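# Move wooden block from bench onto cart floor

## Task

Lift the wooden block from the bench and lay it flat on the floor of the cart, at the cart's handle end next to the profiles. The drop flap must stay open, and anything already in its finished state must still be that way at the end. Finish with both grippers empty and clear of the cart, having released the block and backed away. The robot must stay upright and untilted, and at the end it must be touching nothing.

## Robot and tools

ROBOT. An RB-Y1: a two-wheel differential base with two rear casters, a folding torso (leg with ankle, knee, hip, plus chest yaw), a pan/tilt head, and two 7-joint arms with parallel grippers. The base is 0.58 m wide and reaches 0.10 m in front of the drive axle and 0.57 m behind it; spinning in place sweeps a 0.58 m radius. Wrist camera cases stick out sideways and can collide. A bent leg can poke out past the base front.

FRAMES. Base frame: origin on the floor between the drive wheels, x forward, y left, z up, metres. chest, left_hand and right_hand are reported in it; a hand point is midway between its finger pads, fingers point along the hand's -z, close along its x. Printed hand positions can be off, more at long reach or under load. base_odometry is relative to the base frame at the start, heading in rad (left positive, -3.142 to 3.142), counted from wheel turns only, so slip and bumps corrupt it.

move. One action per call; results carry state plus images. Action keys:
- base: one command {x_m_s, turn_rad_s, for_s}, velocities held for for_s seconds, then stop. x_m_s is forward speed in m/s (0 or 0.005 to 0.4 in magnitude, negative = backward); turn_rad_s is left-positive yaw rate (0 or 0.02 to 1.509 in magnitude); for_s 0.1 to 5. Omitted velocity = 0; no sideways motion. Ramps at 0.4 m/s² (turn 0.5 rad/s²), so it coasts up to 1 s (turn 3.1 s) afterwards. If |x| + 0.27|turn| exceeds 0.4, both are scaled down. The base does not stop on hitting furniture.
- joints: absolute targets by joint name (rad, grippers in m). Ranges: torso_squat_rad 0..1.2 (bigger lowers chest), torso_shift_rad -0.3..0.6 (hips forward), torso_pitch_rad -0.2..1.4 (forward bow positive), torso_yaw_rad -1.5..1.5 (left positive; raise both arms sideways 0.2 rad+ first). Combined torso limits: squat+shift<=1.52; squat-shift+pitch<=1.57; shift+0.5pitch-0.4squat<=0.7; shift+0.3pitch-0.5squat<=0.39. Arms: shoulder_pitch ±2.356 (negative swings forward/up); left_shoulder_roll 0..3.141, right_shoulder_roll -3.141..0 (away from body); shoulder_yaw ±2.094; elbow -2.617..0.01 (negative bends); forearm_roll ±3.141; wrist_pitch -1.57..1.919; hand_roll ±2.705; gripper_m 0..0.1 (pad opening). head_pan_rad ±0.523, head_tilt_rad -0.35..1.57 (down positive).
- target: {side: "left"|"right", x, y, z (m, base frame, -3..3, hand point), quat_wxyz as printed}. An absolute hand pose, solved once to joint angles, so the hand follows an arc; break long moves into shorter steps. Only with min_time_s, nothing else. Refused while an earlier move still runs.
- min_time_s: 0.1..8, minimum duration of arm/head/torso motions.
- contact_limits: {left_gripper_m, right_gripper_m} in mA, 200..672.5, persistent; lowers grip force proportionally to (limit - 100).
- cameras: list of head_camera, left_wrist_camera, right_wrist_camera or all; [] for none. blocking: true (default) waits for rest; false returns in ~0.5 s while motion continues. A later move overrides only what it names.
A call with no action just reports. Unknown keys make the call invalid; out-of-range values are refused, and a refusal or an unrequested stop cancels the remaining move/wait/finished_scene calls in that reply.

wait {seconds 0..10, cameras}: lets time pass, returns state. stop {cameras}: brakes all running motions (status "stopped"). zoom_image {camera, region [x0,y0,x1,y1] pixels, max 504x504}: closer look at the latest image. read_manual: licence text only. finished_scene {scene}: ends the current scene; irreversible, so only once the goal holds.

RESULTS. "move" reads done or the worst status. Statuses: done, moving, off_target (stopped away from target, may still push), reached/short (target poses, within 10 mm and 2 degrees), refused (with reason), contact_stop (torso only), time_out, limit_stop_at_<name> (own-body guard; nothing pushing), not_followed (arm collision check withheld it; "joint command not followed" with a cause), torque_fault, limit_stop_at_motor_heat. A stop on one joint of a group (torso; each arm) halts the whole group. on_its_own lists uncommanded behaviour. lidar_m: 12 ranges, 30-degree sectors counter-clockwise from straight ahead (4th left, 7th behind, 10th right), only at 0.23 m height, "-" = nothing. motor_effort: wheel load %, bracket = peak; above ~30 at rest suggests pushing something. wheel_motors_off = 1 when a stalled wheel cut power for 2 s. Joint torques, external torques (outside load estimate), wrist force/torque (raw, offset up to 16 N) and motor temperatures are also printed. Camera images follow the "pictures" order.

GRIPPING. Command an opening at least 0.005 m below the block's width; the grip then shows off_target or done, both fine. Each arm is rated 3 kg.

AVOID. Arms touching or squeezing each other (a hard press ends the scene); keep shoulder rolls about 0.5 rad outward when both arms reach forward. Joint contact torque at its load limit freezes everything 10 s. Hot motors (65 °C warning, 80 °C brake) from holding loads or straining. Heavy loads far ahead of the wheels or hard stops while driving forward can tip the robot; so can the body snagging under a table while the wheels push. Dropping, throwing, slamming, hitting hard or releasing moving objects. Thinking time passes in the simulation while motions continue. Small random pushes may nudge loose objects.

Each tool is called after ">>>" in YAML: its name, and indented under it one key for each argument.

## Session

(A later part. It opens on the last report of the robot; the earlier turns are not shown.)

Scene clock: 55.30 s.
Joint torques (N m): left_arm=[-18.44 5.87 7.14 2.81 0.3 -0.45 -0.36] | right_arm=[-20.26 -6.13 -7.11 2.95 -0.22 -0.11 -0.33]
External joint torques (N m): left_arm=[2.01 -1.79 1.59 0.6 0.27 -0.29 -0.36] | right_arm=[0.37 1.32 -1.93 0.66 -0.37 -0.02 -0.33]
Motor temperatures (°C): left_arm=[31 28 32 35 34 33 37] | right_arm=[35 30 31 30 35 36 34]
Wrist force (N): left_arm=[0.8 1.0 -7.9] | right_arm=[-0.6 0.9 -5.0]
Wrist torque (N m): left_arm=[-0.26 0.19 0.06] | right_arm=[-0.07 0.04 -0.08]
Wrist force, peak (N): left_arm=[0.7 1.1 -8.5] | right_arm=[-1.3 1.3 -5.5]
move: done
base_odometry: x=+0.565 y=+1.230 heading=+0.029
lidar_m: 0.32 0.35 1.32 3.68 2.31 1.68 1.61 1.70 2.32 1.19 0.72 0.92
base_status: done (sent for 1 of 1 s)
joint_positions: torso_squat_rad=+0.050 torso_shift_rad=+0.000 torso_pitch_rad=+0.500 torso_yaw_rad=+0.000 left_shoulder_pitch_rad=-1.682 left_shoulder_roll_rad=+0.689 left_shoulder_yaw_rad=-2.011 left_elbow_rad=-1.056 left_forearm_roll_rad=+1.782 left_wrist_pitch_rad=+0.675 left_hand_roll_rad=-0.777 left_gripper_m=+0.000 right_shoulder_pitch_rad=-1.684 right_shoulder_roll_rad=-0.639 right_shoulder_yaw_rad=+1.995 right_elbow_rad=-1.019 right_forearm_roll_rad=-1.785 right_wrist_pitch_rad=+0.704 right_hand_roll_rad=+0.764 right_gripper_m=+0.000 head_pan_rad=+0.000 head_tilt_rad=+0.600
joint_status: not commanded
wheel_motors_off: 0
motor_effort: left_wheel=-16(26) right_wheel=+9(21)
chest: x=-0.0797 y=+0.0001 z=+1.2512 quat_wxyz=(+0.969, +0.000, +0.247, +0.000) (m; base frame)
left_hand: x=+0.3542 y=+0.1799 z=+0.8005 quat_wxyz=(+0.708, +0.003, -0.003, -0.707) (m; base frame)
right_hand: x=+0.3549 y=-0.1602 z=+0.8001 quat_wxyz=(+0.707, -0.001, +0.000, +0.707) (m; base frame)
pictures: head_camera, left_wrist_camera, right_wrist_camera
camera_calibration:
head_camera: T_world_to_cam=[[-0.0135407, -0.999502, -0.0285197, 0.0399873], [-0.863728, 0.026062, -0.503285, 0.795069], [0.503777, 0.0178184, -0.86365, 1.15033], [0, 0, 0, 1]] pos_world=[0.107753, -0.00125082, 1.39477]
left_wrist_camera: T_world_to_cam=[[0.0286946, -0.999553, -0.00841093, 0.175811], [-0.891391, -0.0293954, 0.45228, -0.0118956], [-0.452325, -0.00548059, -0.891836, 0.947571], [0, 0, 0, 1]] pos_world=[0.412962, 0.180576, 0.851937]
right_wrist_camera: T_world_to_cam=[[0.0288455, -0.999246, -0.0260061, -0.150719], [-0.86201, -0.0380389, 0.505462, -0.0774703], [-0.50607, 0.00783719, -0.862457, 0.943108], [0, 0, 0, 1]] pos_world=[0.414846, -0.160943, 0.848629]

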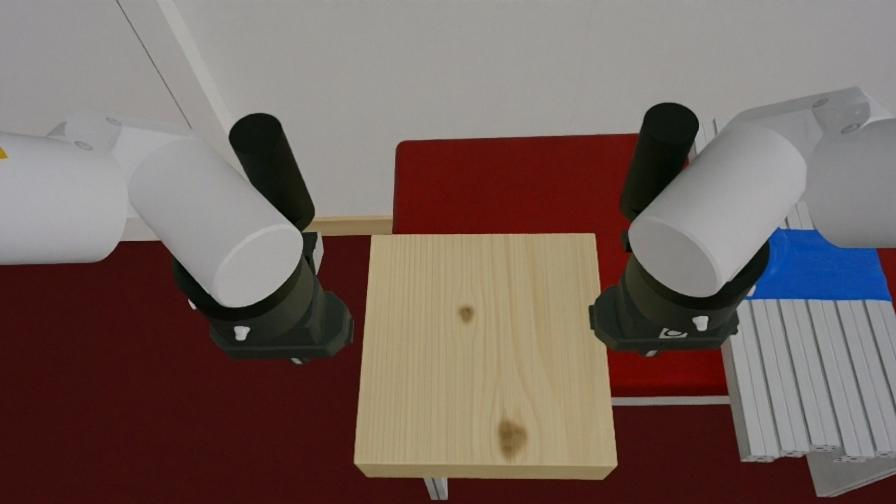

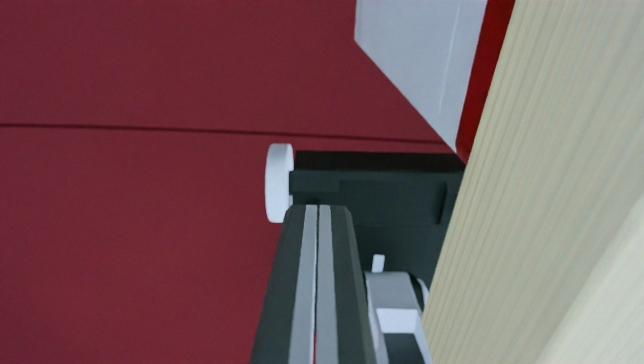

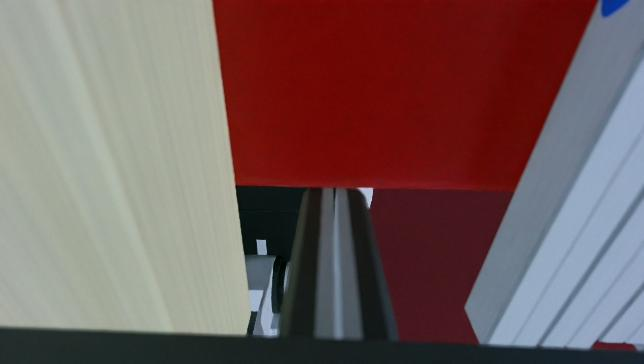

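>>> move:
  target: {"side":"left","x":0.355,"y":0.135,"z":0.78,"quat_wxyz":[0.7071,0,0,-0.7071]}
  min_time_s: 2
  cameras: ["left_wrist_camera"]

>>> move:
  target: {"side":"right","x":0.355,"y":-0.135,"z":0.78,"quat_wxyz":[0.7071,0,0,0.7071]}
  min_time_s: 2
  cameras: ["right_wrist_camera"]

>>> move:
  target: {"side":"left","x":0.355,"y":0.124,"z":0.78,"quat_wxyz":[0.7071,0,0,-0.7071]}
  min_time_s: 1.5
  cameras: ["left_wrist_camera"]

>>> move:
  target: {"side":"right","x":0.355,"y":-0.124,"z":0.78,"quat_wxyz":[0.7071,0,0,0.7071]}
  min_time_s: 1.5
  cameras: ["right_wrist_camera"]

Scene clock: 60.60 s.
Joint torques (N m): left_arm=[-18.41 4.26 7.19 3.25 0.28 0.08 -0.24] | right_arm=[-20.35 -5.76 -6.7 3.28 -0.22 -0.16 -0.38]
External joint torques (N m): left_arm=[2.44 -2.29 2.24 0.86 0.25 0.23 -0.24] | right_arm=[0.29 1.68 -1.52 0.98 -0.37 -0.06 -0.38]
Motor temperatures (°C): left_arm=[31 28 32 35 34 32 37] | right_arm=[35 30 31 30 35 36 34]
Wrist force (N): left_arm=[0.6 2.0 -7.9] | right_arm=[-1.1 0.8 -5.4]
Wrist torque (N m): left_arm=[-0.40 0.16 0.10] | right_arm=[-0.05 -0.05 -0.07]
Wrist force, peak (N): left_arm=[1.4 1.7 -8.3] | right_arm=[-0.8 0.9 -5.7]
move: done
base_odometry: x=+0.565 y=+1.230 heading=+0.029
lidar_m: 0.33 0.35 1.31 3.66 2.30 1.68 1.61 1.69 2.31 1.18 0.72 0.92
base_status: not commanded
joint_positions: torso_squat_rad=+0.050 torso_shift_rad=+0.000 torso_pitch_rad=+0.500 torso_yaw_rad=+0.000 left_shoulder_pitch_rad=-1.633 left_shoulder_roll_rad=+0.512 left_shoulder_yaw_rad=-1.973 left_elbow_rad=-0.849 left_forearm_roll_rad=+1.817 left_wrist_pitch_rad=+0.722 left_hand_roll_rad=-0.810 left_gripper_m=+0.000 right_shoulder_pitch_rad=-1.684 right_shoulder_roll_rad=-0.639 right_shoulder_yaw_rad=+1.995 right_elbow_rad=-1.019 right_forearm_roll_rad=-1.785 right_wrist_pitch_rad=+0.704 right_hand_roll_rad=+0.764 right_gripper_m=+0.000 head_pan_rad=+0.000 head_tilt_rad=+0.600
joint_status: all done
wheel_motors_off: 0
motor_effort: left_wheel=-16(17) right_wheel=+10(11)
chest: x=-0.0797 y=+0.0001 z=+1.2512 quat_wxyz=(+0.969, +0.000, +0.247, +0.000) (m; base frame)
left_hand: x=+0.3550 y=+0.1351 z=+0.7802 quat_wxyz=(+0.707, +0.000, -0.001, -0.707) (m; base frame)
left_hand_status: reached (checked arc, planned for 2.0 s): 0 mm and 0.1 deg off.
right_hand: x=+0.3549 y=-0.1602 z=+0.8001 quat_wxyz=(+0.707, -0.001, +0.000, +0.707) (m; base frame)
pictures: left_wrist_camera
camera_calibration:
left_wrist_camera: T_world_to_cam=[[0.0269854, -0.999598, -0.00873407, 0.131711], [-0.888573, -0.0279889, 0.45788, -0.00893689], [-0.45794, -0.0045952, -0.888971, 0.92928], [0, 0, 0, 1]] pos_world=[0.414059, 0.135678, 0.831345]

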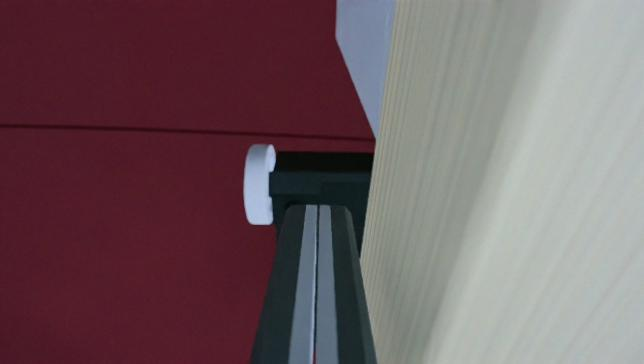

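Scene clock: 62.93 s.
Joint torques (N m): left_arm=[-18.48 4.59 6.96 3.19 0.27 -0.02 -0.28] | right_arm=[-20.24 -4.38 -6.51 3.67 -0.35 0.25 0.25]
External joint torques (N m): left_arm=[2.37 -1.97 2.02 0.79 0.24 0.12 -0.28] | right_arm=[0.46 2.35 -1.9 1.23 -0.5 0.34 0.25]
Motor temperatures (°C): left_arm=[31 28 32 35 34 32 37] | right_arm=[35 30 31 30 35 36 34]
Wrist force (N): left_arm=[0.9 1.5 -7.9] | right_arm=[-1.1 0.9 -5.3]
Wrist torque (N m): left_arm=[-0.30 0.24 0.06] | right_arm=[-0.06 -0.04 -0.04]
Wrist force, peak (N): left_arm=[0.7 1.7 -8.6] | right_arm=[-0.7 0.9 -5.8]
move: done
base_odometry: x=+0.565 y=+1.230 heading=+0.029
lidar_m: 0.33 0.34 1.31 3.67 2.30 1.67 1.61 1.69 2.31 1.19 0.73 0.92
base_status: not commanded
joint_positions: torso_squat_rad=+0.050 torso_shift_rad=+0.000 torso_pitch_rad=+0.500 torso_yaw_rad=+0.000 left_shoulder_pitch_rad=-1.633 left_shoulder_roll_rad=+0.512 left_shoulder_yaw_rad=-1.973 left_elbow_rad=-0.849 left_forearm_roll_rad=+1.817 left_wrist_pitch_rad=+0.722 left_hand_roll_rad=-0.810 left_gripper_m=+0.000 right_shoulder_pitch_rad=-1.634 right_shoulder_roll_rad=-0.517 right_shoulder_yaw_rad=+1.973 right_elbow_rad=-0.861 right_forearm_roll_rad=-1.807 right_wrist_pitch_rad=+0.718 right_hand_roll_rad=+0.798 right_gripper_m=+0.000 head_pan_rad=+0.000 head_tilt_rad=+0.600
joint_status: all done
wheel_motors_off: 0
motor_effort: left_wheel=-16(17) right_wheel=+9(11)
chest: x=-0.0797 y=+0.0001 z=+1.2512 quat_wxyz=(+0.969, +0.000, +0.247, +0.000) (m; base frame)
left_hand: x=+0.3550 y=+0.1351 z=+0.7802 quat_wxyz=(+0.707, +0.000, -0.001, -0.707) (m; base frame)
right_hand: x=+0.3546 y=-0.1353 z=+0.7803 quat_wxyz=(+0.707, -0.001, -0.002, +0.707) (m; base frame)
right_hand_status: reached (checked arc, planned for 2.0 s): 1 mm and 0.2 deg off.
pictures: right_wrist_camera
camera_calibration:
right_wrist_camera: T_world_to_cam=[[0.0282235, -0.999255, -0.0263348, -0.125903], [-0.863434, -0.037645, 0.503055, -0.0644037], [-0.503671, 0.00854039, -0.863853, 0.926022], [0, 0, 0, 1]] pos_world=[0.414356, -0.136142, 0.82903]

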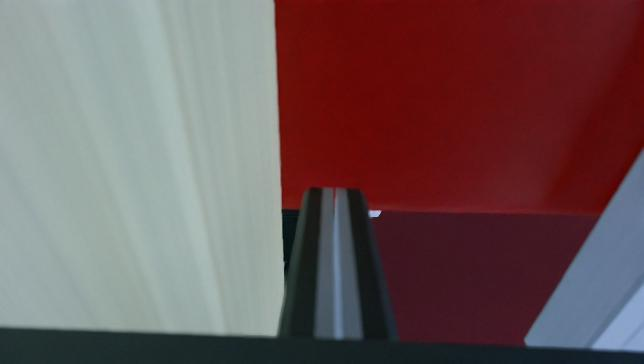

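Scene clock: 64.77 s.
Joint torques (N m): left_arm=[-20.89 3.54 7.86 3.12 0.49 -0.39 0.31] | right_arm=[-19.92 -4.52 -6.42 3.5 -0.29 0.05 0.24]
External joint torques (N m): left_arm=[0.05 -2.77 2.97 0.71 0.46 -0.24 0.31] | right_arm=[0.79 2.21 -1.81 1.06 -0.44 0.14 0.24]
Motor temperatures (°C): left_arm=[31 28 32 35 34 32 37] | right_arm=[35 30 31 30 35 36 34]
Wrist force (N): left_arm=[-1.0 0.6 -8.5] | right_arm=[-0.7 0.8 -5.9]
Wrist torque (N m): left_arm=[-0.28 0.21 0.05] | right_arm=[-0.08 0.02 -0.07]
Wrist force, peak (N): left_arm=[-0.2 1.2 -8.7] | right_arm=[-0.7 0.8 -5.9]
move: done
base_odometry: x=+0.565 y=+1.230 heading=+0.029
lidar_m: 0.33 0.33 1.32 3.68 2.30 1.68 1.61 1.71 2.31 1.18 0.73 0.92
base_status: not commanded
joint_positions: torso_squat_rad=+0.050 torso_shift_rad=+0.000 torso_pitch_rad=+0.500 torso_yaw_rad=+0.000 left_shoulder_pitch_rad=-1.635 left_shoulder_roll_rad=+0.482 left_shoulder_yaw_rad=-1.970 left_elbow_rad=-0.826 left_forearm_roll_rad=+1.820 left_wrist_pitch_rad=+0.733 left_hand_roll_rad=-0.802 left_gripper_m=+0.000 right_shoulder_pitch_rad=-1.634 right_shoulder_roll_rad=-0.517 right_shoulder_yaw_rad=+1.973 right_elbow_rad=-0.861 right_forearm_roll_rad=-1.807 right_wrist_pitch_rad=+0.718 right_hand_roll_rad=+0.798 right_gripper_m=+0.000 head_pan_rad=+0.000 head_tilt_rad=+0.600
joint_status: all done
wheel_motors_off: 0
motor_effort: left_wheel=-16(17) right_wheel=+8(11)
chest: x=-0.0797 y=+0.0001 z=+1.2512 quat_wxyz=(+0.969, +0.000, +0.247, +0.000) (m; base frame)
left_hand: x=+0.3547 y=+0.1244 z=+0.7801 quat_wxyz=(+0.707, +0.000, +0.000, -0.707) (m; base frame)
left_hand_status: reached (checked arc, planned for 1.5 s): 1 mm and 0.0 deg off.
right_hand: x=+0.3546 y=-0.1353 z=+0.7803 quat_wxyz=(+0.707, -0.001, -0.002, +0.707) (m; base frame)
pictures: left_wrist_camera
camera_calibration:
left_wrist_camera: T_world_to_cam=[[0.0268417, -0.999601, -0.00879636, 0.121134], [-0.888208, -0.0278861, 0.458594, -0.0102156], [-0.458657, -0.00449645, -0.888602, 0.928982], [0, 0, 0, 1]] pos_world=[0.413759, 0.124978, 0.831246]

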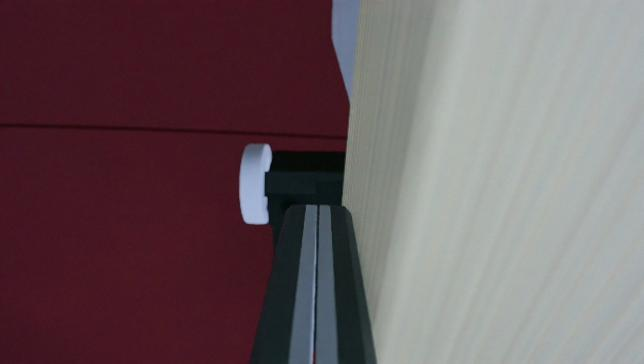

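Scene clock: 66.60 s.
Joint torques (N m): left_arm=[-20.67 3.62 7.53 2.6 0.28 -0.71 0.37] | right_arm=[-23.54 -2.4 -7.33 2.42 -0.66 -0.31 0.28]
External joint torques (N m): left_arm=[0.27 -2.69 2.64 0.19 0.25 -0.57 0.37] | right_arm=[-2.74 4.08 -2.79 -0.05 -0.81 -0.22 0.28]
Motor temperatures (°C): left_arm=[31 28 32 35 34 32 37] | right_arm=[35 30 31 30 35 36 34]
Wrist force (N): left_arm=[-2.3 0.5 -9.0] | right_arm=[-4.4 0.5 -4.9]
Wrist torque (N m): left_arm=[-0.27 0.30 0.06] | right_arm=[-0.05 -0.05 -0.13]
Wrist force, peak (N): left_arm=[-3.1 0.0 -9.5] | right_arm=[-4.7 0.6 -5.5]
move: done
base_odometry: x=+0.565 y=+1.230 heading=+0.029
lidar_m: 0.32 0.34 1.32 3.67 2.30 1.69 1.62 1.68 2.33 1.19 0.72 0.91
base_status: not commanded
joint_positions: torso_squat_rad=+0.050 torso_shift_rad=+0.000 torso_pitch_rad=+0.500 torso_yaw_rad=+0.000 left_shoulder_pitch_rad=-1.635 left_shoulder_roll_rad=+0.482 left_shoulder_yaw_rad=-1.970 left_elbow_rad=-0.826 left_forearm_roll_rad=+1.820 left_wrist_pitch_rad=+0.734 left_hand_roll_rad=-0.802 left_gripper_m=+0.000 right_shoulder_pitch_rad=-1.634 right_shoulder_roll_rad=-0.485 right_shoulder_yaw_rad=+1.967 right_elbow_rad=-0.829 right_forearm_roll_rad=-1.814 right_wrist_pitch_rad=+0.734 right_hand_roll_rad=+0.799 right_gripper_m=+0.000 head_pan_rad=+0.000 head_tilt_rad=+0.600
joint_status: all done
wheel_motors_off: 0
motor_effort: left_wheel=-16(17) right_wheel=+10(10)
chest: x=-0.0797 y=+0.0001 z=+1.2512 quat_wxyz=(+0.969, +0.000, +0.247, +0.000) (m; base frame)
left_hand: x=+0.3547 y=+0.1245 z=+0.7801 quat_wxyz=(+0.707, +0.000, +0.000, -0.707) (m; base frame)
right_hand: x=+0.3546 y=-0.1250 z=+0.7800 quat_wxyz=(+0.707, -0.001, +0.000, +0.707) (m; base frame)
right_hand_status: reached (checked arc, planned for 1.5 s): 1 mm and 0.1 deg off.
pictures: right_wrist_camera
camera_calibration:
right_wrist_camera: T_world_to_cam=[[0.0280968, -0.999275, -0.025701, -0.116007], [-0.861919, -0.0372405, 0.505676, -0.0663484], [-0.506267, 0.00794433, -0.86234, 0.925343], [0, 0, 0, 1]] pos_world=[0.414543, -0.125745, 0.82853]

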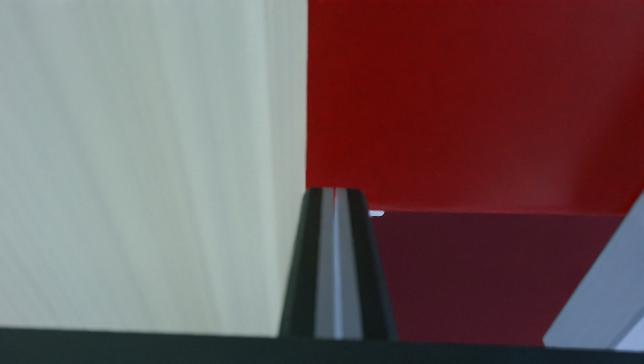

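>>> move:
  target: {"side":"right","x":0.355,"y":-0.120,"z":0.78,"quat_wxyz":[0.7071,0,0,0.7071]}
  min_time_s: 1.5
  cameras: []

>>> move:
  target: {"side":"left","x":0.355,"y":0.120,"z":0.78,"quat_wxyz":[0.7071,0,0,-0.7071]}
  min_time_s: 1.5
  cameras: []

>>> move:
  target: {"side":"right","x":0.355,"y":-0.1155,"z":0.78,"quat_wxyz":[0.7071,0,0,0.7071]}
  min_time_s: 1.5
  cameras: []

>>> move:
  target: {"side":"left","x":0.355,"y":0.1155,"z":0.78,"quat_wxyz":[0.7071,0,0,-0.7071]}
  min_time_s: 1.5
  cameras: ["head_camera"]

Scene clock: 70.67 s.
Joint torques (N m): left_arm=[-21.43 2.17 8.37 1.81 0.72 -1.81 0.37] | right_arm=[-22.47 5.77 -10.78 -0.85 -1.9 -2.32 0.38]
External joint torques (N m): left_arm=[-0.49 -4.15 3.48 -0.6 0.69 -1.67 0.37] | right_arm=[-1.62 12.18 -6.31 -3.36 -2.06 -2.23 0.38]
Motor temperatures (°C): left_arm=[31 28 32 35 34 32 37] | right_arm=[35 30 32 30 35 36 34]
Wrist force (N): left_arm=[-7.4 0.3 -10.4] | right_arm=[-17.4 1.3 -1.2]
Wrist torque (N m): left_arm=[-0.32 0.38 -0.02] | right_arm=[-0.11 -0.38 -0.26]
Wrist force, peak (N): left_arm=[-7.6 0.3 -10.8] | right_arm=[-17.6 1.5 -1.4]
move: done
base_odometry: x=+0.565 y=+1.230 heading=+0.029
lidar_m: 0.33 0.32 1.32 3.67 2.30 1.68 1.61 1.69 2.30 1.19 0.71 0.91
base_status: not commanded
joint_positions: torso_squat_rad=+0.050 torso_shift_rad=+0.000 torso_pitch_rad=+0.500 torso_yaw_rad=+0.000 left_shoulder_pitch_rad=-1.635 left_shoulder_roll_rad=+0.483 left_shoulder_yaw_rad=-1.970 left_elbow_rad=-0.826 left_forearm_roll_rad=+1.820 left_wrist_pitch_rad=+0.734 left_hand_roll_rad=-0.802 left_gripper_m=+0.000 right_shoulder_pitch_rad=-1.633 right_shoulder_roll_rad=-0.473 right_shoulder_yaw_rad=+1.965 right_elbow_rad=-0.812 right_forearm_roll_rad=-1.817 right_wrist_pitch_rad=+0.741 right_hand_roll_rad=+0.802 right_gripper_m=+0.000 head_pan_rad=+0.000 head_tilt_rad=+0.600
joint_status: all done
wheel_motors_off: 0
motor_effort: left_wheel=-16(17) right_wheel=+8(11)
chest: x=-0.0797 y=+0.0001 z=+1.2512 quat_wxyz=(+0.969, +0.000, +0.247, +0.000) (m; base frame)
left_hand: x=+0.3548 y=+0.1248 z=+0.7801 quat_wxyz=(+0.707, +0.000, +0.000, -0.707) (m; base frame)
right_hand: x=+0.3557 y=-0.1226 z=+0.7801 quat_wxyz=(+0.708, -0.002, +0.001, +0.706) (m; base frame)
right_hand_status: reached (checked arc, planned for 1.5 s): 3 mm and 0.3 deg off.
pictures: none
No camera images: "cameras" was empty.

Scene clock: 72.50 s.
Joint torques (N m): left_arm=[-23.78 -5.82 14.94 0.1 2.35 -4.67 0.05] | right_arm=[-23.73 5.66 -10.78 -2.38 -1.94 -2.84 0.48]
External joint torques (N m): left_arm=[-2.81 -12.07 10.11 -2.35 2.32 -4.54 0.05] | right_arm=[-2.88 12.07 -6.31 -4.88 -2.1 -2.75 0.48]
Motor temperatures (°C): left_arm=[31 28 32 35 34 33 37] | right_arm=[35 30 32 30 35 36 34]
Wrist force (N): left_arm=[-22.5 -4.2 -2.5] | right_arm=[-21.5 0.3 -4.0]
Wrist torque (N m): left_arm=[-0.35 -0.18 -0.27] | right_arm=[-0.10 -0.33 -0.33]
Wrist force, peak (N): left_arm=[-22.5 -4.6 -2.3] | right_arm=[-21.8 0.3 -4.8]
move: done
base_odometry: x=+0.565 y=+1.230 heading=+0.029
lidar_m: 0.34 0.34 1.32 3.67 2.30 1.69 1.61 1.69 2.31 1.18 0.73 0.91
base_status: not commanded
joint_positions: torso_squat_rad=+0.050 torso_shift_rad=+0.000 torso_pitch_rad=+0.500 torso_yaw_rad=+0.000 left_shoulder_pitch_rad=-1.634 left_shoulder_roll_rad=+0.472 left_shoulder_yaw_rad=-1.970 left_elbow_rad=-0.811 left_forearm_roll_rad=+1.822 left_wrist_pitch_rad=+0.740 left_hand_roll_rad=-0.802 left_gripper_m=+0.000 right_shoulder_pitch_rad=-1.633 right_shoulder_roll_rad=-0.473 right_shoulder_yaw_rad=+1.965 right_elbow_rad=-0.811 right_forearm_roll_rad=-1.817 right_wrist_pitch_rad=+0.741 right_hand_roll_rad=+0.802 right_gripper_m=+0.000 head_pan_rad=+0.000 head_tilt_rad=+0.600
joint_status: all done
wheel_motors_off: 0
motor_effort: left_wheel=-17(17) right_wheel=+10(11)
chest: x=-0.0797 y=+0.0001 z=+1.2512 quat_wxyz=(+0.969, +0.000, +0.247, +0.000) (m; base frame)
left_hand: x=+0.3551 y=+0.1229 z=+0.7798 quat_wxyz=(+0.708, +0.002, +0.002, -0.706) (m; base frame)
left_hand_status: reached (checked arc, planned for 1.5 s): 3 mm and 0.3 deg off.
right_hand: x=+0.3556 y=-0.1228 z=+0.7800 quat_wxyz=(+0.708, -0.002, +0.001, +0.706) (m; base frame)
pictures: none
No camera images: "cameras" was empty.

Scene clock: 74.33 s.
Joint torques (N m): left_arm=[-24.67 -6.22 15.29 -0.95 2.24 -5.12 -0.05] | right_arm=[-26.22 16.81 -16.1 -5.37 -3.47 -5.42 0.07]
External joint torques (N m): left_arm=[-3.7 -12.48 10.47 -3.4 2.22 -4.98 -0.05] | right_arm=[-5.33 23.15 -11.69 -7.91 -3.63 -5.33 0.07]
Motor temperatures (°C): left_arm=[31 28 32 35 34 33 37] | right_arm=[35 30 32 30 35 37 34]
Wrist force (N): left_arm=[-26.1 -3.7 -5.5] | right_arm=[-36.2 3.5 0.0]
Wrist torque (N m): left_arm=[-0.36 -0.13 -0.33] | right_arm=[-0.16 -0.69 -0.38]
Wrist force, peak (N): left_arm=[-26.7 -3.8 -4.6] | right_arm=[-36.6 2.8 -0.2]
move: done
base_odometry: x=+0.565 y=+1.230 heading=+0.029
lidar_m: 0.32 0.35 1.32 3.67 2.31 1.68 1.61 1.69 2.32 1.18 0.72 0.92
base_status: not commanded
joint_positions: torso_squat_rad=+0.050 torso_shift_rad=+0.000 torso_pitch_rad=+0.500 torso_yaw_rad=+0.000 left_shoulder_pitch_rad=-1.634 left_shoulder_roll_rad=+0.472 left_shoulder_yaw_rad=-1.970 left_elbow_rad=-0.811 left_forearm_roll_rad=+1.822 left_wrist_pitch_rad=+0.741 left_hand_roll_rad=-0.802 left_gripper_m=+0.000 right_shoulder_pitch_rad=-1.633 right_shoulder_roll_rad=-0.462 right_shoulder_yaw_rad=+1.964 right_elbow_rad=-0.798 right_forearm_roll_rad=-1.819 right_wrist_pitch_rad=+0.747 right_hand_roll_rad=+0.800 right_gripper_m=+0.000 head_pan_rad=+0.000 head_tilt_rad=+0.600
joint_status: all done
wheel_motors_off: 0
motor_effort: left_wheel=-16(17) right_wheel=+9(11)
chest: x=-0.0798 y=+0.0001 z=+1.2512 quat_wxyz=(+0.969, +0.000, +0.247, +0.000) (m; base frame)
left_hand: x=+0.3551 y=+0.1230 z=+0.7798 quat_wxyz=(+0.708, +0.002, +0.002, -0.706) (m; base frame)
right_hand: x=+0.3561 y=-0.1208 z=+0.7800 quat_wxyz=(+0.709, -0.003, +0.002, +0.705) (m; base frame)
right_hand_status: reached (checked arc, planned for 1.5 s): 5 mm and 0.5 deg off.
pictures: none
No camera images: "cameras" was empty.

Scene clock: 76.17 s.
Joint torques (N m): left_arm=[-27.5 -15.78 21.53 -3.37 4.46 -8.78 0.85] | right_arm=[-28.03 16.54 -16.06 -6.95 -3.64 -6.05 0.03]
External joint torques (N m): left_arm=[-6.5 -21.96 16.76 -5.86 4.43 -8.65 0.85] | right_arm=[-7.15 22.88 -11.65 -9.49 -3.8 -5.96 0.03]
Motor temperatures (°C): left_arm=[31 28 32 35 34 33 37] | right_arm=[35 30 32 30 35 37 34]
Wrist force (N): left_arm=[-42.2 -9.2 2.5] | right_arm=[-41.7 1.8 -2.3]
Wrist torque (N m): left_arm=[-0.29 -0.41 -0.49] | right_arm=[-0.11 -0.84 -0.46]
Wrist force, peak (N): left_arm=[-43.4 -9.4 1.8] | right_arm=[-41.7 1.8 -2.3]
move: done
base_odometry: x=+0.565 y=+1.230 heading=+0.029
lidar_m: 0.33 0.34 1.33 3.67 2.30 1.68 1.61 1.69 2.31 1.19 0.71 0.91
base_status: not commanded
joint_positions: torso_squat_rad=+0.050 torso_shift_rad=+0.000 torso_pitch_rad=+0.500 torso_yaw_rad=+0.000 left_shoulder_pitch_rad=-1.634 left_shoulder_roll_rad=+0.460 left_shoulder_yaw_rad=-1.970 left_elbow_rad=-0.797 left_forearm_roll_rad=+1.823 left_wrist_pitch_rad=+0.747 left_hand_roll_rad=-0.802 left_gripper_m=+0.000 right_shoulder_pitch_rad=-1.633 right_shoulder_roll_rad=-0.462 right_shoulder_yaw_rad=+1.964 right_elbow_rad=-0.797 right_forearm_roll_rad=-1.819 right_wrist_pitch_rad=+0.748 right_hand_roll_rad=+0.800 right_gripper_m=+0.000 head_pan_rad=+0.000 head_tilt_rad=+0.600
joint_status: all done
wheel_motors_off: 0
motor_effort: left_wheel=-16(17) right_wheel=+9(11)
chest: x=-0.0799 y=+0.0001 z=+1.2512 quat_wxyz=(+0.969, +0.000, +0.247, +0.000) (m; base frame)
left_hand: x=+0.3553 y=+0.1210 z=+0.7796 quat_wxyz=(+0.708, +0.003, +0.003, -0.706) (m; base frame)
left_hand_status: reached (checked arc, planned for 1.5 s): 6 mm and 0.5 deg off.
right_hand: x=+0.3561 y=-0.1209 z=+0.7800 quat_wxyz=(+0.709, -0.003, +0.002, +0.705) (m; base frame)
pictures: head_camera
camera_calibration:
head_camera: T_world_to_cam=[[-0.0135279, -0.999502, -0.0285248, 0.0399919], [-0.863503, 0.0260615, -0.503671, 0.795374], [0.504163, 0.0178177, -0.863425, 1.15021], [0, 0, 0, 1]] pos_world=[0.107453, -0.00125082, 1.39487]

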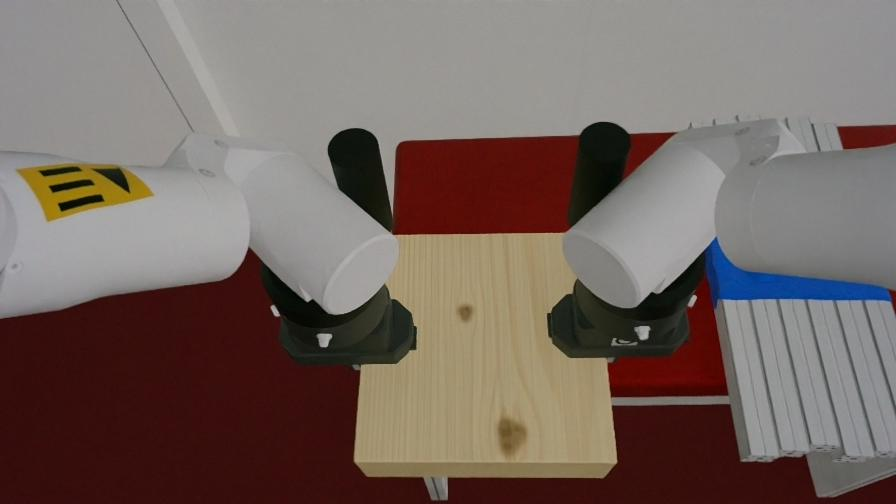

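>>> move:
  target: {"side":"right","x":0.355,"y":-0.1135,"z":0.78,"quat_wxyz":[0.7071,0,0,0.7071]}
  min_time_s: 1.5
  cameras: []

>>> move:
  target: {"side":"left","x":0.355,"y":0.1135,"z":0.78,"quat_wxyz":[0.7071,0,0,-0.7071]}
  min_time_s: 1.5
  cameras: []

>>> move:
  joints: {"torso_pitch_rad":0.47}
  min_time_s: 2.5
  cameras: ["head_camera"]

Scene clock: 79.80 s.
Joint torques (N m): left_arm=[-28 -15.49 21.42 -3.8 4.32 -8.82 0.8] | right_arm=[-28.93 22.39 -19.34 -7.56 -4.63 -7.25 0.58]
External joint torques (N m): left_arm=[-7 -21.67 16.65 -6.29 4.3 -8.69 0.8] | right_arm=[-8.03 28.7 -14.97 -10.13 -4.79 -7.17 0.58]
Motor temperatures (°C): left_arm=[32 28 32 35 34 33 37] | right_arm=[35 30 32 30 35 37 34]
Wrist force (N): left_arm=[-43.8 -8.2 0.6] | right_arm=[-46.7 4.4 1.0]
Wrist torque (N m): left_arm=[-0.32 -0.36 -0.54] | right_arm=[-0.03 -0.89 -0.40]
Wrist force, peak (N): left_arm=[-44.6 -8.5 1.2] | right_arm=[-47.4 4.5 1.0]
move: done
base_odometry: x=+0.565 y=+1.230 heading=+0.029
lidar_m: 0.33 0.33 1.31 3.67 2.29 1.67 1.61 1.70 2.32 1.17 0.73 0.93
base_status: not commanded
joint_positions: torso_squat_rad=+0.050 torso_shift_rad=+0.000 torso_pitch_rad=+0.500 torso_yaw_rad=+0.000 left_shoulder_pitch_rad=-1.634 left_shoulder_roll_rad=+0.460 left_shoulder_yaw_rad=-1.970 left_elbow_rad=-0.797 left_forearm_roll_rad=+1.823 left_wrist_pitch_rad=+0.747 left_hand_roll_rad=-0.802 left_gripper_m=+0.000 right_shoulder_pitch_rad=-1.631 right_shoulder_roll_rad=-0.456 right_shoulder_yaw_rad=+1.963 right_elbow_rad=-0.788 right_forearm_roll_rad=-1.820 right_wrist_pitch_rad=+0.751 right_hand_roll_rad=+0.802 right_gripper_m=+0.000 head_pan_rad=+0.000 head_tilt_rad=+0.600
joint_status: all done
wheel_motors_off: 0
motor_effort: left_wheel=-16(17) right_wheel=+9(10)
chest: x=-0.0800 y=+0.0001 z=+1.2512 quat_wxyz=(+0.969, +0.000, +0.247, +0.000) (m; base frame)
left_hand: x=+0.3553 y=+0.1210 z=+0.7796 quat_wxyz=(+0.708, +0.003, +0.003, -0.706) (m; base frame)
right_hand: x=+0.3564 y=-0.1201 z=+0.7798 quat_wxyz=(+0.709, -0.004, +0.003, +0.705) (m; base frame)
right_hand_status: reached (checked arc, planned for 1.5 s): 7 mm and 0.6 deg off.
pictures: none
No camera images: "cameras" was empty.

Scene clock: 81.63 s.
Joint torques (N m): left_arm=[-29.28 -19.91 24.88 -4.66 5.24 -10.75 0.34] | right_arm=[-29.54 22.48 -19.15 -8.36 -4.74 -7.4 0.47]
External joint torques (N m): left_arm=[-8.26 -26.06 20.15 -7.17 5.22 -10.62 0.34] | right_arm=[-8.64 28.79 -14.78 -10.93 -4.9 -7.32 0.47]
Motor temperatures (°C): left_arm=[32 28 32 35 34 33 37] | right_arm=[35 30 32 30 36 37 34]
Wrist force (N): left_arm=[-52.0 -11.7 5.4] | right_arm=[-48.7 3.3 -0.5]
Wrist torque (N m): left_arm=[-0.28 -0.58 -0.62] | right_arm=[-0.05 -0.94 -0.41]
Wrist force, peak (N): left_arm=[-52.7 -11.3 5.0] | right_arm=[-49.1 3.7 -1.3]
move: done
base_odometry: x=+0.565 y=+1.230 heading=+0.029
lidar_m: 0.34 0.32 1.31 3.68 2.33 1.68 1.60 1.69 2.31 1.19 0.72 0.90
base_status: not commanded
joint_positions: torso_squat_rad=+0.050 torso_shift_rad=+0.000 torso_pitch_rad=+0.499 torso_yaw_rad=+0.000 left_shoulder_pitch_rad=-1.632 left_shoulder_roll_rad=+0.454 left_shoulder_yaw_rad=-1.969 left_elbow_rad=-0.788 left_forearm_roll_rad=+1.825 left_wrist_pitch_rad=+0.751 left_hand_roll_rad=-0.804 left_gripper_m=-0.001 right_shoulder_pitch_rad=-1.631 right_shoulder_roll_rad=-0.456 right_shoulder_yaw_rad=+1.963 right_elbow_rad=-0.788 right_forearm_roll_rad=-1.820 right_wrist_pitch_rad=+0.751 right_hand_roll_rad=+0.802 right_gripper_m=+0.000 head_pan_rad=+0.000 head_tilt_rad=+0.600
joint_status: all done
wheel_motors_off: 0
motor_effort: left_wheel=-16(17) right_wheel=+8(11)
chest: x=-0.0801 y=+0.0001 z=+1.2513 quat_wxyz=(+0.969, +0.000, +0.247, +0.000) (m; base frame)
left_hand: x=+0.3555 y=+0.1201 z=+0.7794 quat_wxyz=(+0.709, +0.004, +0.004, -0.706) (m; base frame)
left_hand_status: reached (checked arc, planned for 1.5 s): 7 mm and 0.6 deg off.
right_hand: x=+0.3564 y=-0.1202 z=+0.7798 quat_wxyz=(+0.709, -0.004, +0.003, +0.705) (m; base frame)
pictures: none
No camera images: "cameras" was empty.

Scene clock: 84.43 s.
Joint torques (N m): left_arm=[-34.17 -17.45 24.9 -4.98 5.3 -9.06 0.42] | right_arm=[-32.64 22.36 -19.21 -9.12 -4.99 -6.7 0.44]
External joint torques (N m): left_arm=[-12.77 -23.81 20.1 -7.7 5.3 -8.89 0.42] | right_arm=[-11.36 28.89 -14.77 -11.89 -5.18 -6.58 0.44]
Motor temperatures (°C): left_arm=[32 28 32 35 34 34 37] | right_arm=[35 30 32 30 36 37 34]
Wrist force (N): left_arm=[-46.5 -2.6 -19.6] | right_arm=[-46.8 -3.4 -16.9]
Wrist torque (N m): left_arm=[-0.20 -0.24 -0.45] | right_arm=[0.12 -0.72 -0.33]
Wrist force, peak (N): left_arm=[-52.2 -10.9 4.3] | right_arm=[-47.4 -3.8 -17.5]
move: done
base_odometry: x=+0.565 y=+1.230 heading=+0.029
lidar_m: 0.32 0.34 1.33 3.66 2.30 1.68 1.62 1.69 2.31 1.19 0.73 0.91
base_status: not commanded
joint_positions: torso_squat_rad=+0.050 torso_shift_rad=+0.000 torso_pitch_rad=+0.471 torso_yaw_rad=+0.000 left_shoulder_pitch_rad=-1.631 left_shoulder_roll_rad=+0.453 left_shoulder_yaw_rad=-1.969 left_elbow_rad=-0.788 left_forearm_roll_rad=+1.825 left_wrist_pitch_rad=+0.750 left_hand_roll_rad=-0.804 left_gripper_m=-0.001 right_shoulder_pitch_rad=-1.631 right_shoulder_roll_rad=-0.456 right_shoulder_yaw_rad=+1.963 right_elbow_rad=-0.788 right_forearm_roll_rad=-1.820 right_wrist_pitch_rad=+0.751 right_hand_roll_rad=+0.802 right_gripper_m=+0.000 head_pan_rad=+0.000 head_tilt_rad=+0.600
joint_status: all done
wheel_motors_off: 0
motor_effort: left_wheel=-14(16) right_wheel=+11(13)
chest: x=-0.0875 y=+0.0001 z=+1.2554 quat_wxyz=(+0.972, +0.000, +0.233, +0.000) (m; base frame)
left_hand: x=+0.3607 y=+0.1199 z=+0.7956 quat_wxyz=(+0.709, +0.013, -0.006, -0.706) (m; base frame)
right_hand: x=+0.3620 y=-0.1204 z=+0.7963 quat_wxyz=(+0.709, -0.014, -0.007, +0.705) (m; base frame)
pictures: head_camera
camera_calibration:
head_camera: T_world_to_cam=[[-0.0126997, -0.999502, -0.0289018, 0.0405529], [-0.848669, 0.0260591, -0.528282, 0.823093], [0.528771, 0.0178191, -0.848577, 1.14116], [0, 0, 0, 1]] pos_world=[0.0956352, -0.00125083, 1.40436]

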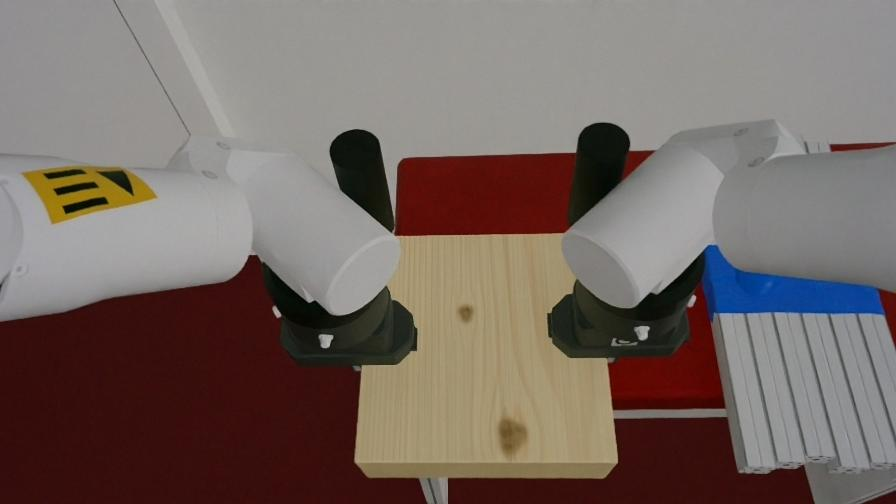

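>>> move:
  joints: {"torso_pitch_rad":0.42}
  min_time_s: 2
  cameras: []

>>> move:
  base: {"x_m_s":-0.15,"for_s":3.8}
  cameras: []

>>> move:
  base: {"turn_rad_s":-0.35,"for_s":4.567}
  cameras: ["head_camera"]

Scene clock: 88.07 s.
Joint torques (N m): left_arm=[-34.85 -16.73 25.12 -4.65 5.16 -9.1 0.39] | right_arm=[-33.33 21.73 -19.15 -8.93 -4.93 -6.66 0.43]
External joint torques (N m): left_arm=[-12.78 -23.5 20.21 -7.76 5.2 -8.86 0.39] | right_arm=[-11.4 28.63 -14.61 -12.05 -5.17 -6.47 0.43]
Motor temperatures (°C): left_arm=[32 28 32 35 34 34 37] | right_arm=[36 30 32 30 36 37 34]
Wrist force (N): left_arm=[-46.1 -4.4 -20.1] | right_arm=[-46.4 -2.5 -17.2]
Wrist torque (N m): left_arm=[-0.10 -0.26 -0.48] | right_arm=[0.15 -0.70 -0.33]
Wrist force, peak (N): left_arm=[-47.5 -3.3 -20.2] | right_arm=[-47.6 -3.4 -17.0]
move: done
base_odometry: x=+0.565 y=+1.230 heading=+0.029
lidar_m: 0.33 0.33 1.32 3.67 2.30 1.67 1.61 1.68 2.31 1.18 0.71 0.91
base_status: not commanded
joint_positions: torso_squat_rad=+0.050 torso_shift_rad=+0.000 torso_pitch_rad=+0.421 torso_yaw_rad=+0.000 left_shoulder_pitch_rad=-1.631 left_shoulder_roll_rad=+0.453 left_shoulder_yaw_rad=-1.969 left_elbow_rad=-0.788 left_forearm_roll_rad=+1.825 left_wrist_pitch_rad=+0.750 left_hand_roll_rad=-0.804 left_gripper_m=-0.001 right_shoulder_pitch_rad=-1.631 right_shoulder_roll_rad=-0.456 right_shoulder_yaw_rad=+1.963 right_elbow_rad=-0.788 right_forearm_roll_rad=-1.820 right_wrist_pitch_rad=+0.751 right_hand_roll_rad=+0.802 right_gripper_m=+0.000 head_pan_rad=+0.000 head_tilt_rad=+0.600
joint_status: all done
wheel_motors_off: 0
motor_effort: left_wheel=-15(15) right_wheel=+10(12)
chest: x=-0.1014 y=+0.0001 z=+1.2621 quat_wxyz=(+0.978, +0.000, +0.209, +0.000) (m; base frame)
left_hand: x=+0.3692 y=+0.1199 z=+0.8252 quat_wxyz=(+0.708, +0.031, -0.024, -0.705) (m; base frame)
right_hand: x=+0.3704 y=-0.1204 z=+0.8260 quat_wxyz=(+0.709, -0.031, -0.025, +0.704) (m; base frame)
pictures: none
No camera images: "cameras" was empty.

Scene clock: 92.80 s.
Joint torques (N m): left_arm=[-35.78 -16.11 25.06 -4.85 5.15 -8.85 0.36] | right_arm=[-34.85 21.27 -19.29 -8.79 -5.13 -6.91 0.31]
External joint torques (N m): left_arm=[-13.72 -22.88 20.15 -7.96 5.2 -8.61 0.35] | right_arm=[-12.92 28.17 -14.75 -11.91 -5.37 -6.72 0.31]
Motor temperatures (°C): left_arm=[32 28 32 35 34 34 37] | right_arm=[36 31 32 30 36 38 34]
Wrist force (N): left_arm=[-46.2 -2.6 -20.1] | right_arm=[-46.6 -1.4 -17.3]
Wrist torque (N m): left_arm=[-0.15 -0.20 -0.49] | right_arm=[0.05 -0.67 -0.07]
Wrist force, peak (N): left_arm=[-47.5 -3.8 -19.5] | right_arm=[-47.5 -1.8 -17.2]
move: done
base_odometry: x=-0.005 y=+1.213 heading=+0.031
lidar_m: 0.89 1.54 2.11 4.12 1.48 1.09 1.05 1.10 1.50 4.13 1.34 1.10
base_status: done (sent for 3.8 of 3.8 s)
joint_positions: torso_squat_rad=+0.050 torso_shift_rad=+0.000 torso_pitch_rad=+0.421 torso_yaw_rad=+0.000 left_shoulder_pitch_rad=-1.631 left_shoulder_roll_rad=+0.453 left_shoulder_yaw_rad=-1.969 left_elbow_rad=-0.788 left_forearm_roll_rad=+1.825 left_wrist_pitch_rad=+0.750 left_hand_roll_rad=-0.804 left_gripper_m=-0.001 right_shoulder_pitch_rad=-1.630 right_shoulder_roll_rad=-0.456 right_shoulder_yaw_rad=+1.963 right_elbow_rad=-0.788 right_forearm_roll_rad=-1.820 right_wrist_pitch_rad=+0.751 right_hand_roll_rad=+0.802 right_gripper_m=+0.000 head_pan_rad=+0.000 head_tilt_rad=+0.600
joint_status: not commanded
wheel_motors_off: 0
motor_effort: left_wheel=+13(41) right_wheel=-14(29)
chest: x=-0.1014 y=+0.0001 z=+1.2621 quat_wxyz=(+0.978, +0.000, +0.209, +0.000) (m; base frame)
left_hand: x=+0.3692 y=+0.1199 z=+0.8252 quat_wxyz=(+0.708, +0.031, -0.024, -0.705) (m; base frame)
right_hand: x=+0.3703 y=-0.1204 z=+0.8258 quat_wxyz=(+0.709, -0.031, -0.025, +0.704) (m; base frame)
pictures: none
No camera images: "cameras" was empty.

Scene clock: 98.40 s.
Joint torques (N m): left_arm=[-35.61 -16.23 24.96 -5.05 5.16 -8.73 0.36] | right_arm=[-34.94 20.97 -19.29 -8.77 -5.11 -6.78 0.14]
External joint torques (N m): left_arm=[-13.55 -23 20.05 -8.16 5.2 -8.49 0.36] | right_arm=[-13.01 27.88 -14.75 -11.89 -5.35 -6.6 0.14]
Motor temperatures (°C): left_arm=[33 28 32 35 34 34 37] | right_arm=[36 31 32 30 36 38 34]
Wrist force (N): left_arm=[-47.1 -3.1 -20.0] | right_arm=[-46.9 -1.5 -17.1]
Wrist torque (N m): left_arm=[-0.15 -0.30 -0.50] | right_arm=[0.03 -0.67 -0.09]
Wrist force, peak (N): left_arm=[-48.2 -3.3 -19.7] | right_arm=[-48.4 -0.9 -16.7]
move: done
base_odometry: x=-0.005 y=+1.213 heading=-1.567
lidar_m: 3.60 1.35 1.11 0.90 1.54 2.04 4.39 1.58 1.12 1.06 1.07 1.44
base_status: done (sent for 4.57 of 4.57 s)
joint_positions: torso_squat_rad=+0.050 torso_shift_rad=+0.000 torso_pitch_rad=+0.421 torso_yaw_rad=+0.000 left_shoulder_pitch_rad=-1.631 left_shoulder_roll_rad=+0.453 left_shoulder_yaw_rad=-1.969 left_elbow_rad=-0.788 left_forearm_roll_rad=+1.825 left_wrist_pitch_rad=+0.750 left_hand_roll_rad=-0.804 left_gripper_m=-0.001 right_shoulder_pitch_rad=-1.630 right_shoulder_roll_rad=-0.456 right_shoulder_yaw_rad=+1.963 right_elbow_rad=-0.788 right_forearm_roll_rad=-1.820 right_wrist_pitch_rad=+0.751 right_hand_roll_rad=+0.802 right_gripper_m=+0.000 head_pan_rad=+0.000 head_tilt_rad=+0.600
joint_status: not commanded
wheel_motors_off: 0
motor_effort: left_wheel=+19(43) right_wheel=-4(36)
chest: x=-0.1014 y=+0.0001 z=+1.2621 quat_wxyz=(+0.978, +0.000, +0.209, +0.000) (m; base frame)
left_hand: x=+0.3692 y=+0.1199 z=+0.8252 quat_wxyz=(+0.708, +0.031, -0.024, -0.705) (m; base frame)
right_hand: x=+0.3702 y=-0.1204 z=+0.8258 quat_wxyz=(+0.709, -0.031, -0.025, +0.704) (m; base frame)
pictures: head_camera
camera_calibration:
head_camera: T_world_to_cam=[[-0.0112432, -0.999502, -0.0295011, 0.0414766], [-0.821191, 0.0260632, -0.570058, 0.870413], [0.570543, 0.0178168, -0.821075, 1.12372], [0, 0, 0, 1]] pos_world=[0.074112, -0.00125081, 1.42007]

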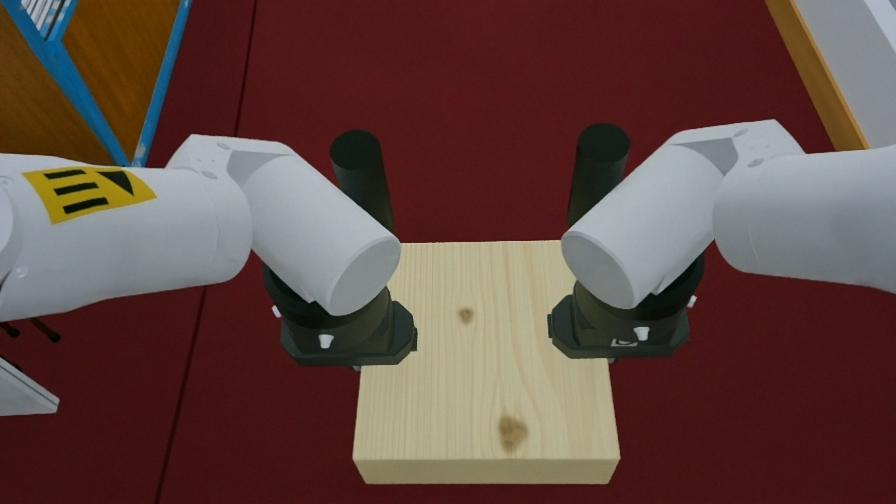

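>>> move:
  base: {"x_m_s":0.3,"for_s":5}
  cameras: []

>>> move:
  base: {"turn_rad_s":0.35,"for_s":4.6}
  cameras: ["head_camera"]

>>> zoom_image:
  camera: "head_camera"
  region: [300, 50, 700, 290]

Scene clock: 108.17 s.
Joint torques (N m): left_arm=[-35.09 -16.39 25.01 -5.27 5.28 -8.68 0.33] | right_arm=[-35.24 21.15 -19.24 -8.85 -5.14 -6.82 0.37]
External joint torques (N m): left_arm=[-13.03 -23.16 20.1 -8.38 5.33 -8.43 0.33] | right_arm=[-13.31 28.05 -14.7 -11.97 -5.38 -6.63 0.37]
Motor temperatures (°C): left_arm=[33 28 32 35 34 35 37] | right_arm=[37 31 32 30 36 38 34]
Wrist force (N): left_arm=[-46.6 -1.8 -19.8] | right_arm=[-47.5 -1.9 -17.1]
Wrist torque (N m): left_arm=[-0.27 -0.29 -0.48] | right_arm=[0.03 -0.76 -0.16]
Wrist force, peak (N): left_arm=[-47.8 -3.0 -20.3] | right_arm=[-47.8 -1.3 -17.4]
move: done
base_odometry: x=+0.000 y=-0.287 heading=-1.567
lidar_m: 3.36 1.17 0.82 0.79 0.81 1.83 4.62 1.47 1.05 0.99 1.01 1.34
base_status: done (sent for 5 of 5 s)
joint_positions: torso_squat_rad=+0.050 torso_shift_rad=+0.000 torso_pitch_rad=+0.421 torso_yaw_rad=+0.000 left_shoulder_pitch_rad=-1.631 left_shoulder_roll_rad=+0.453 left_shoulder_yaw_rad=-1.969 left_elbow_rad=-0.788 left_forearm_roll_rad=+1.825 left_wrist_pitch_rad=+0.750 left_hand_roll_rad=-0.804 left_gripper_m=-0.001 right_shoulder_pitch_rad=-1.630 right_shoulder_roll_rad=-0.456 right_shoulder_yaw_rad=+1.963 right_elbow_rad=-0.788 right_forearm_roll_rad=-1.820 right_wrist_pitch_rad=+0.751 right_hand_roll_rad=+0.802 right_gripper_m=+0.000 head_pan_rad=+0.000 head_tilt_rad=+0.600
joint_status: not commanded
wheel_motors_off: 0
motor_effort: left_wheel=-1(46) right_wheel=+0(36)
chest: x=-0.1013 y=+0.0001 z=+1.2620 quat_wxyz=(+0.978, +0.000, +0.209, +0.000) (m; base frame)
left_hand: x=+0.3693 y=+0.1199 z=+0.8251 quat_wxyz=(+0.708, +0.031, -0.024, -0.705) (m; base frame)
right_hand: x=+0.3702 y=-0.1204 z=+0.8257 quat_wxyz=(+0.709, -0.031, -0.025, +0.704) (m; base frame)
pictures: none
No camera images: "cameras" was empty.

Scene clock: 113.80 s.
Joint torques (N m): left_arm=[-35.28 -16.26 25.12 -5.42 5.37 -8.7 0.32] | right_arm=[-35.18 21.11 -19.4 -8.83 -5.26 -6.82 0.16]
External joint torques (N m): left_arm=[-13.22 -23.03 20.21 -8.53 5.41 -8.46 0.32] | right_arm=[-13.25 28.01 -14.86 -11.95 -5.49 -6.63 0.16]
Motor temperatures (°C): left_arm=[33 28 32 35 35 35 37] | right_arm=[37 31 32 30 36 38 34]
Wrist force (N): left_arm=[-46.8 -2.4 -19.3] | right_arm=[-47.7 -1.9 -16.4]
Wrist torque (N m): left_arm=[-0.18 -0.32 -0.49] | right_arm=[0.05 -0.76 -0.13]
Wrist force, peak (N): left_arm=[-48.0 -2.8 -20.3] | right_arm=[-48.4 -1.6 -16.9]
move: done
base_odometry: x=+0.000 y=-0.287 heading=+0.042
lidar_m: 0.78 0.83 1.83 3.73 1.39 1.03 0.98 1.05 1.44 4.05 1.11 0.81
base_status: done (sent for 4.6 of 4.6 s)
joint_positions: torso_squat_rad=+0.050 torso_shift_rad=+0.000 torso_pitch_rad=+0.421 torso_yaw_rad=+0.000 left_shoulder_pitch_rad=-1.631 left_shoulder_roll_rad=+0.453 left_shoulder_yaw_rad=-1.969 left_elbow_rad=-0.788 left_forearm_roll_rad=+1.825 left_wrist_pitch_rad=+0.750 left_hand_roll_rad=-0.804 left_gripper_m=-0.001 right_shoulder_pitch_rad=-1.630 right_shoulder_roll_rad=-0.456 right_shoulder_yaw_rad=+1.963 right_elbow_rad=-0.788 right_forearm_roll_rad=-1.820 right_wrist_pitch_rad=+0.751 right_hand_roll_rad=+0.802 right_gripper_m=+0.000 head_pan_rad=+0.000 head_tilt_rad=+0.600
joint_status: not commanded
wheel_motors_off: 0
motor_effort: left_wheel=-1(41) right_wheel=+17(32)
chest: x=-0.1013 y=+0.0001 z=+1.2620 quat_wxyz=(+0.978, +0.000, +0.209, +0.000) (m; base frame)
left_hand: x=+0.3693 y=+0.1199 z=+0.8252 quat_wxyz=(+0.708, +0.031, -0.024, -0.705) (m; base frame)
right_hand: x=+0.3702 y=-0.1204 z=+0.8257 quat_wxyz=(+0.709, -0.031, -0.025, +0.704) (m; base frame)
pictures: head_camera
camera_calibration:
head_camera: T_world_to_cam=[[-0.0112423, -0.999502, -0.0295003, 0.0414735], [-0.821238, 0.0260605, -0.56999, 0.870345], [0.570475, 0.0178187, -0.821122, 1.12365], [0, 0, 0, 1]] pos_world=[0.0742121, -0.00125082, 1.41997]

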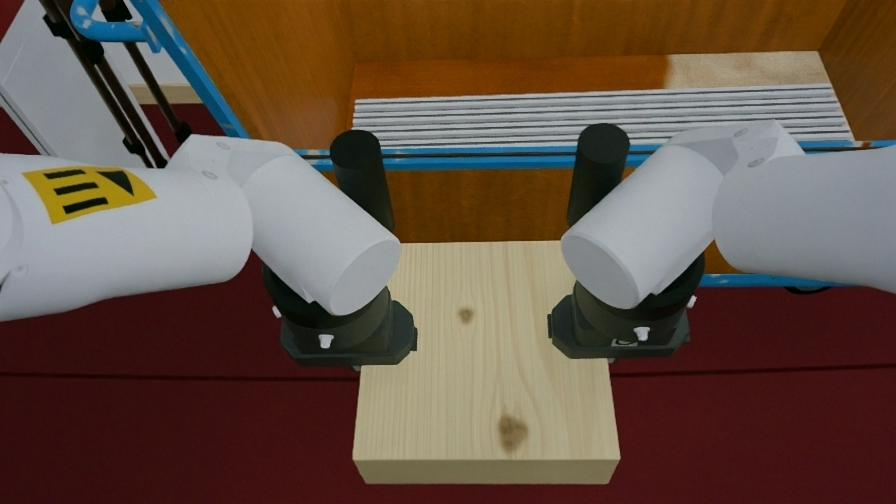

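Scaled by 1.260 from the camera's 896x504 image, which has a finer 1280x720 frame.

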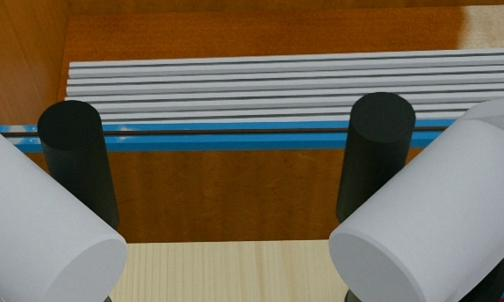

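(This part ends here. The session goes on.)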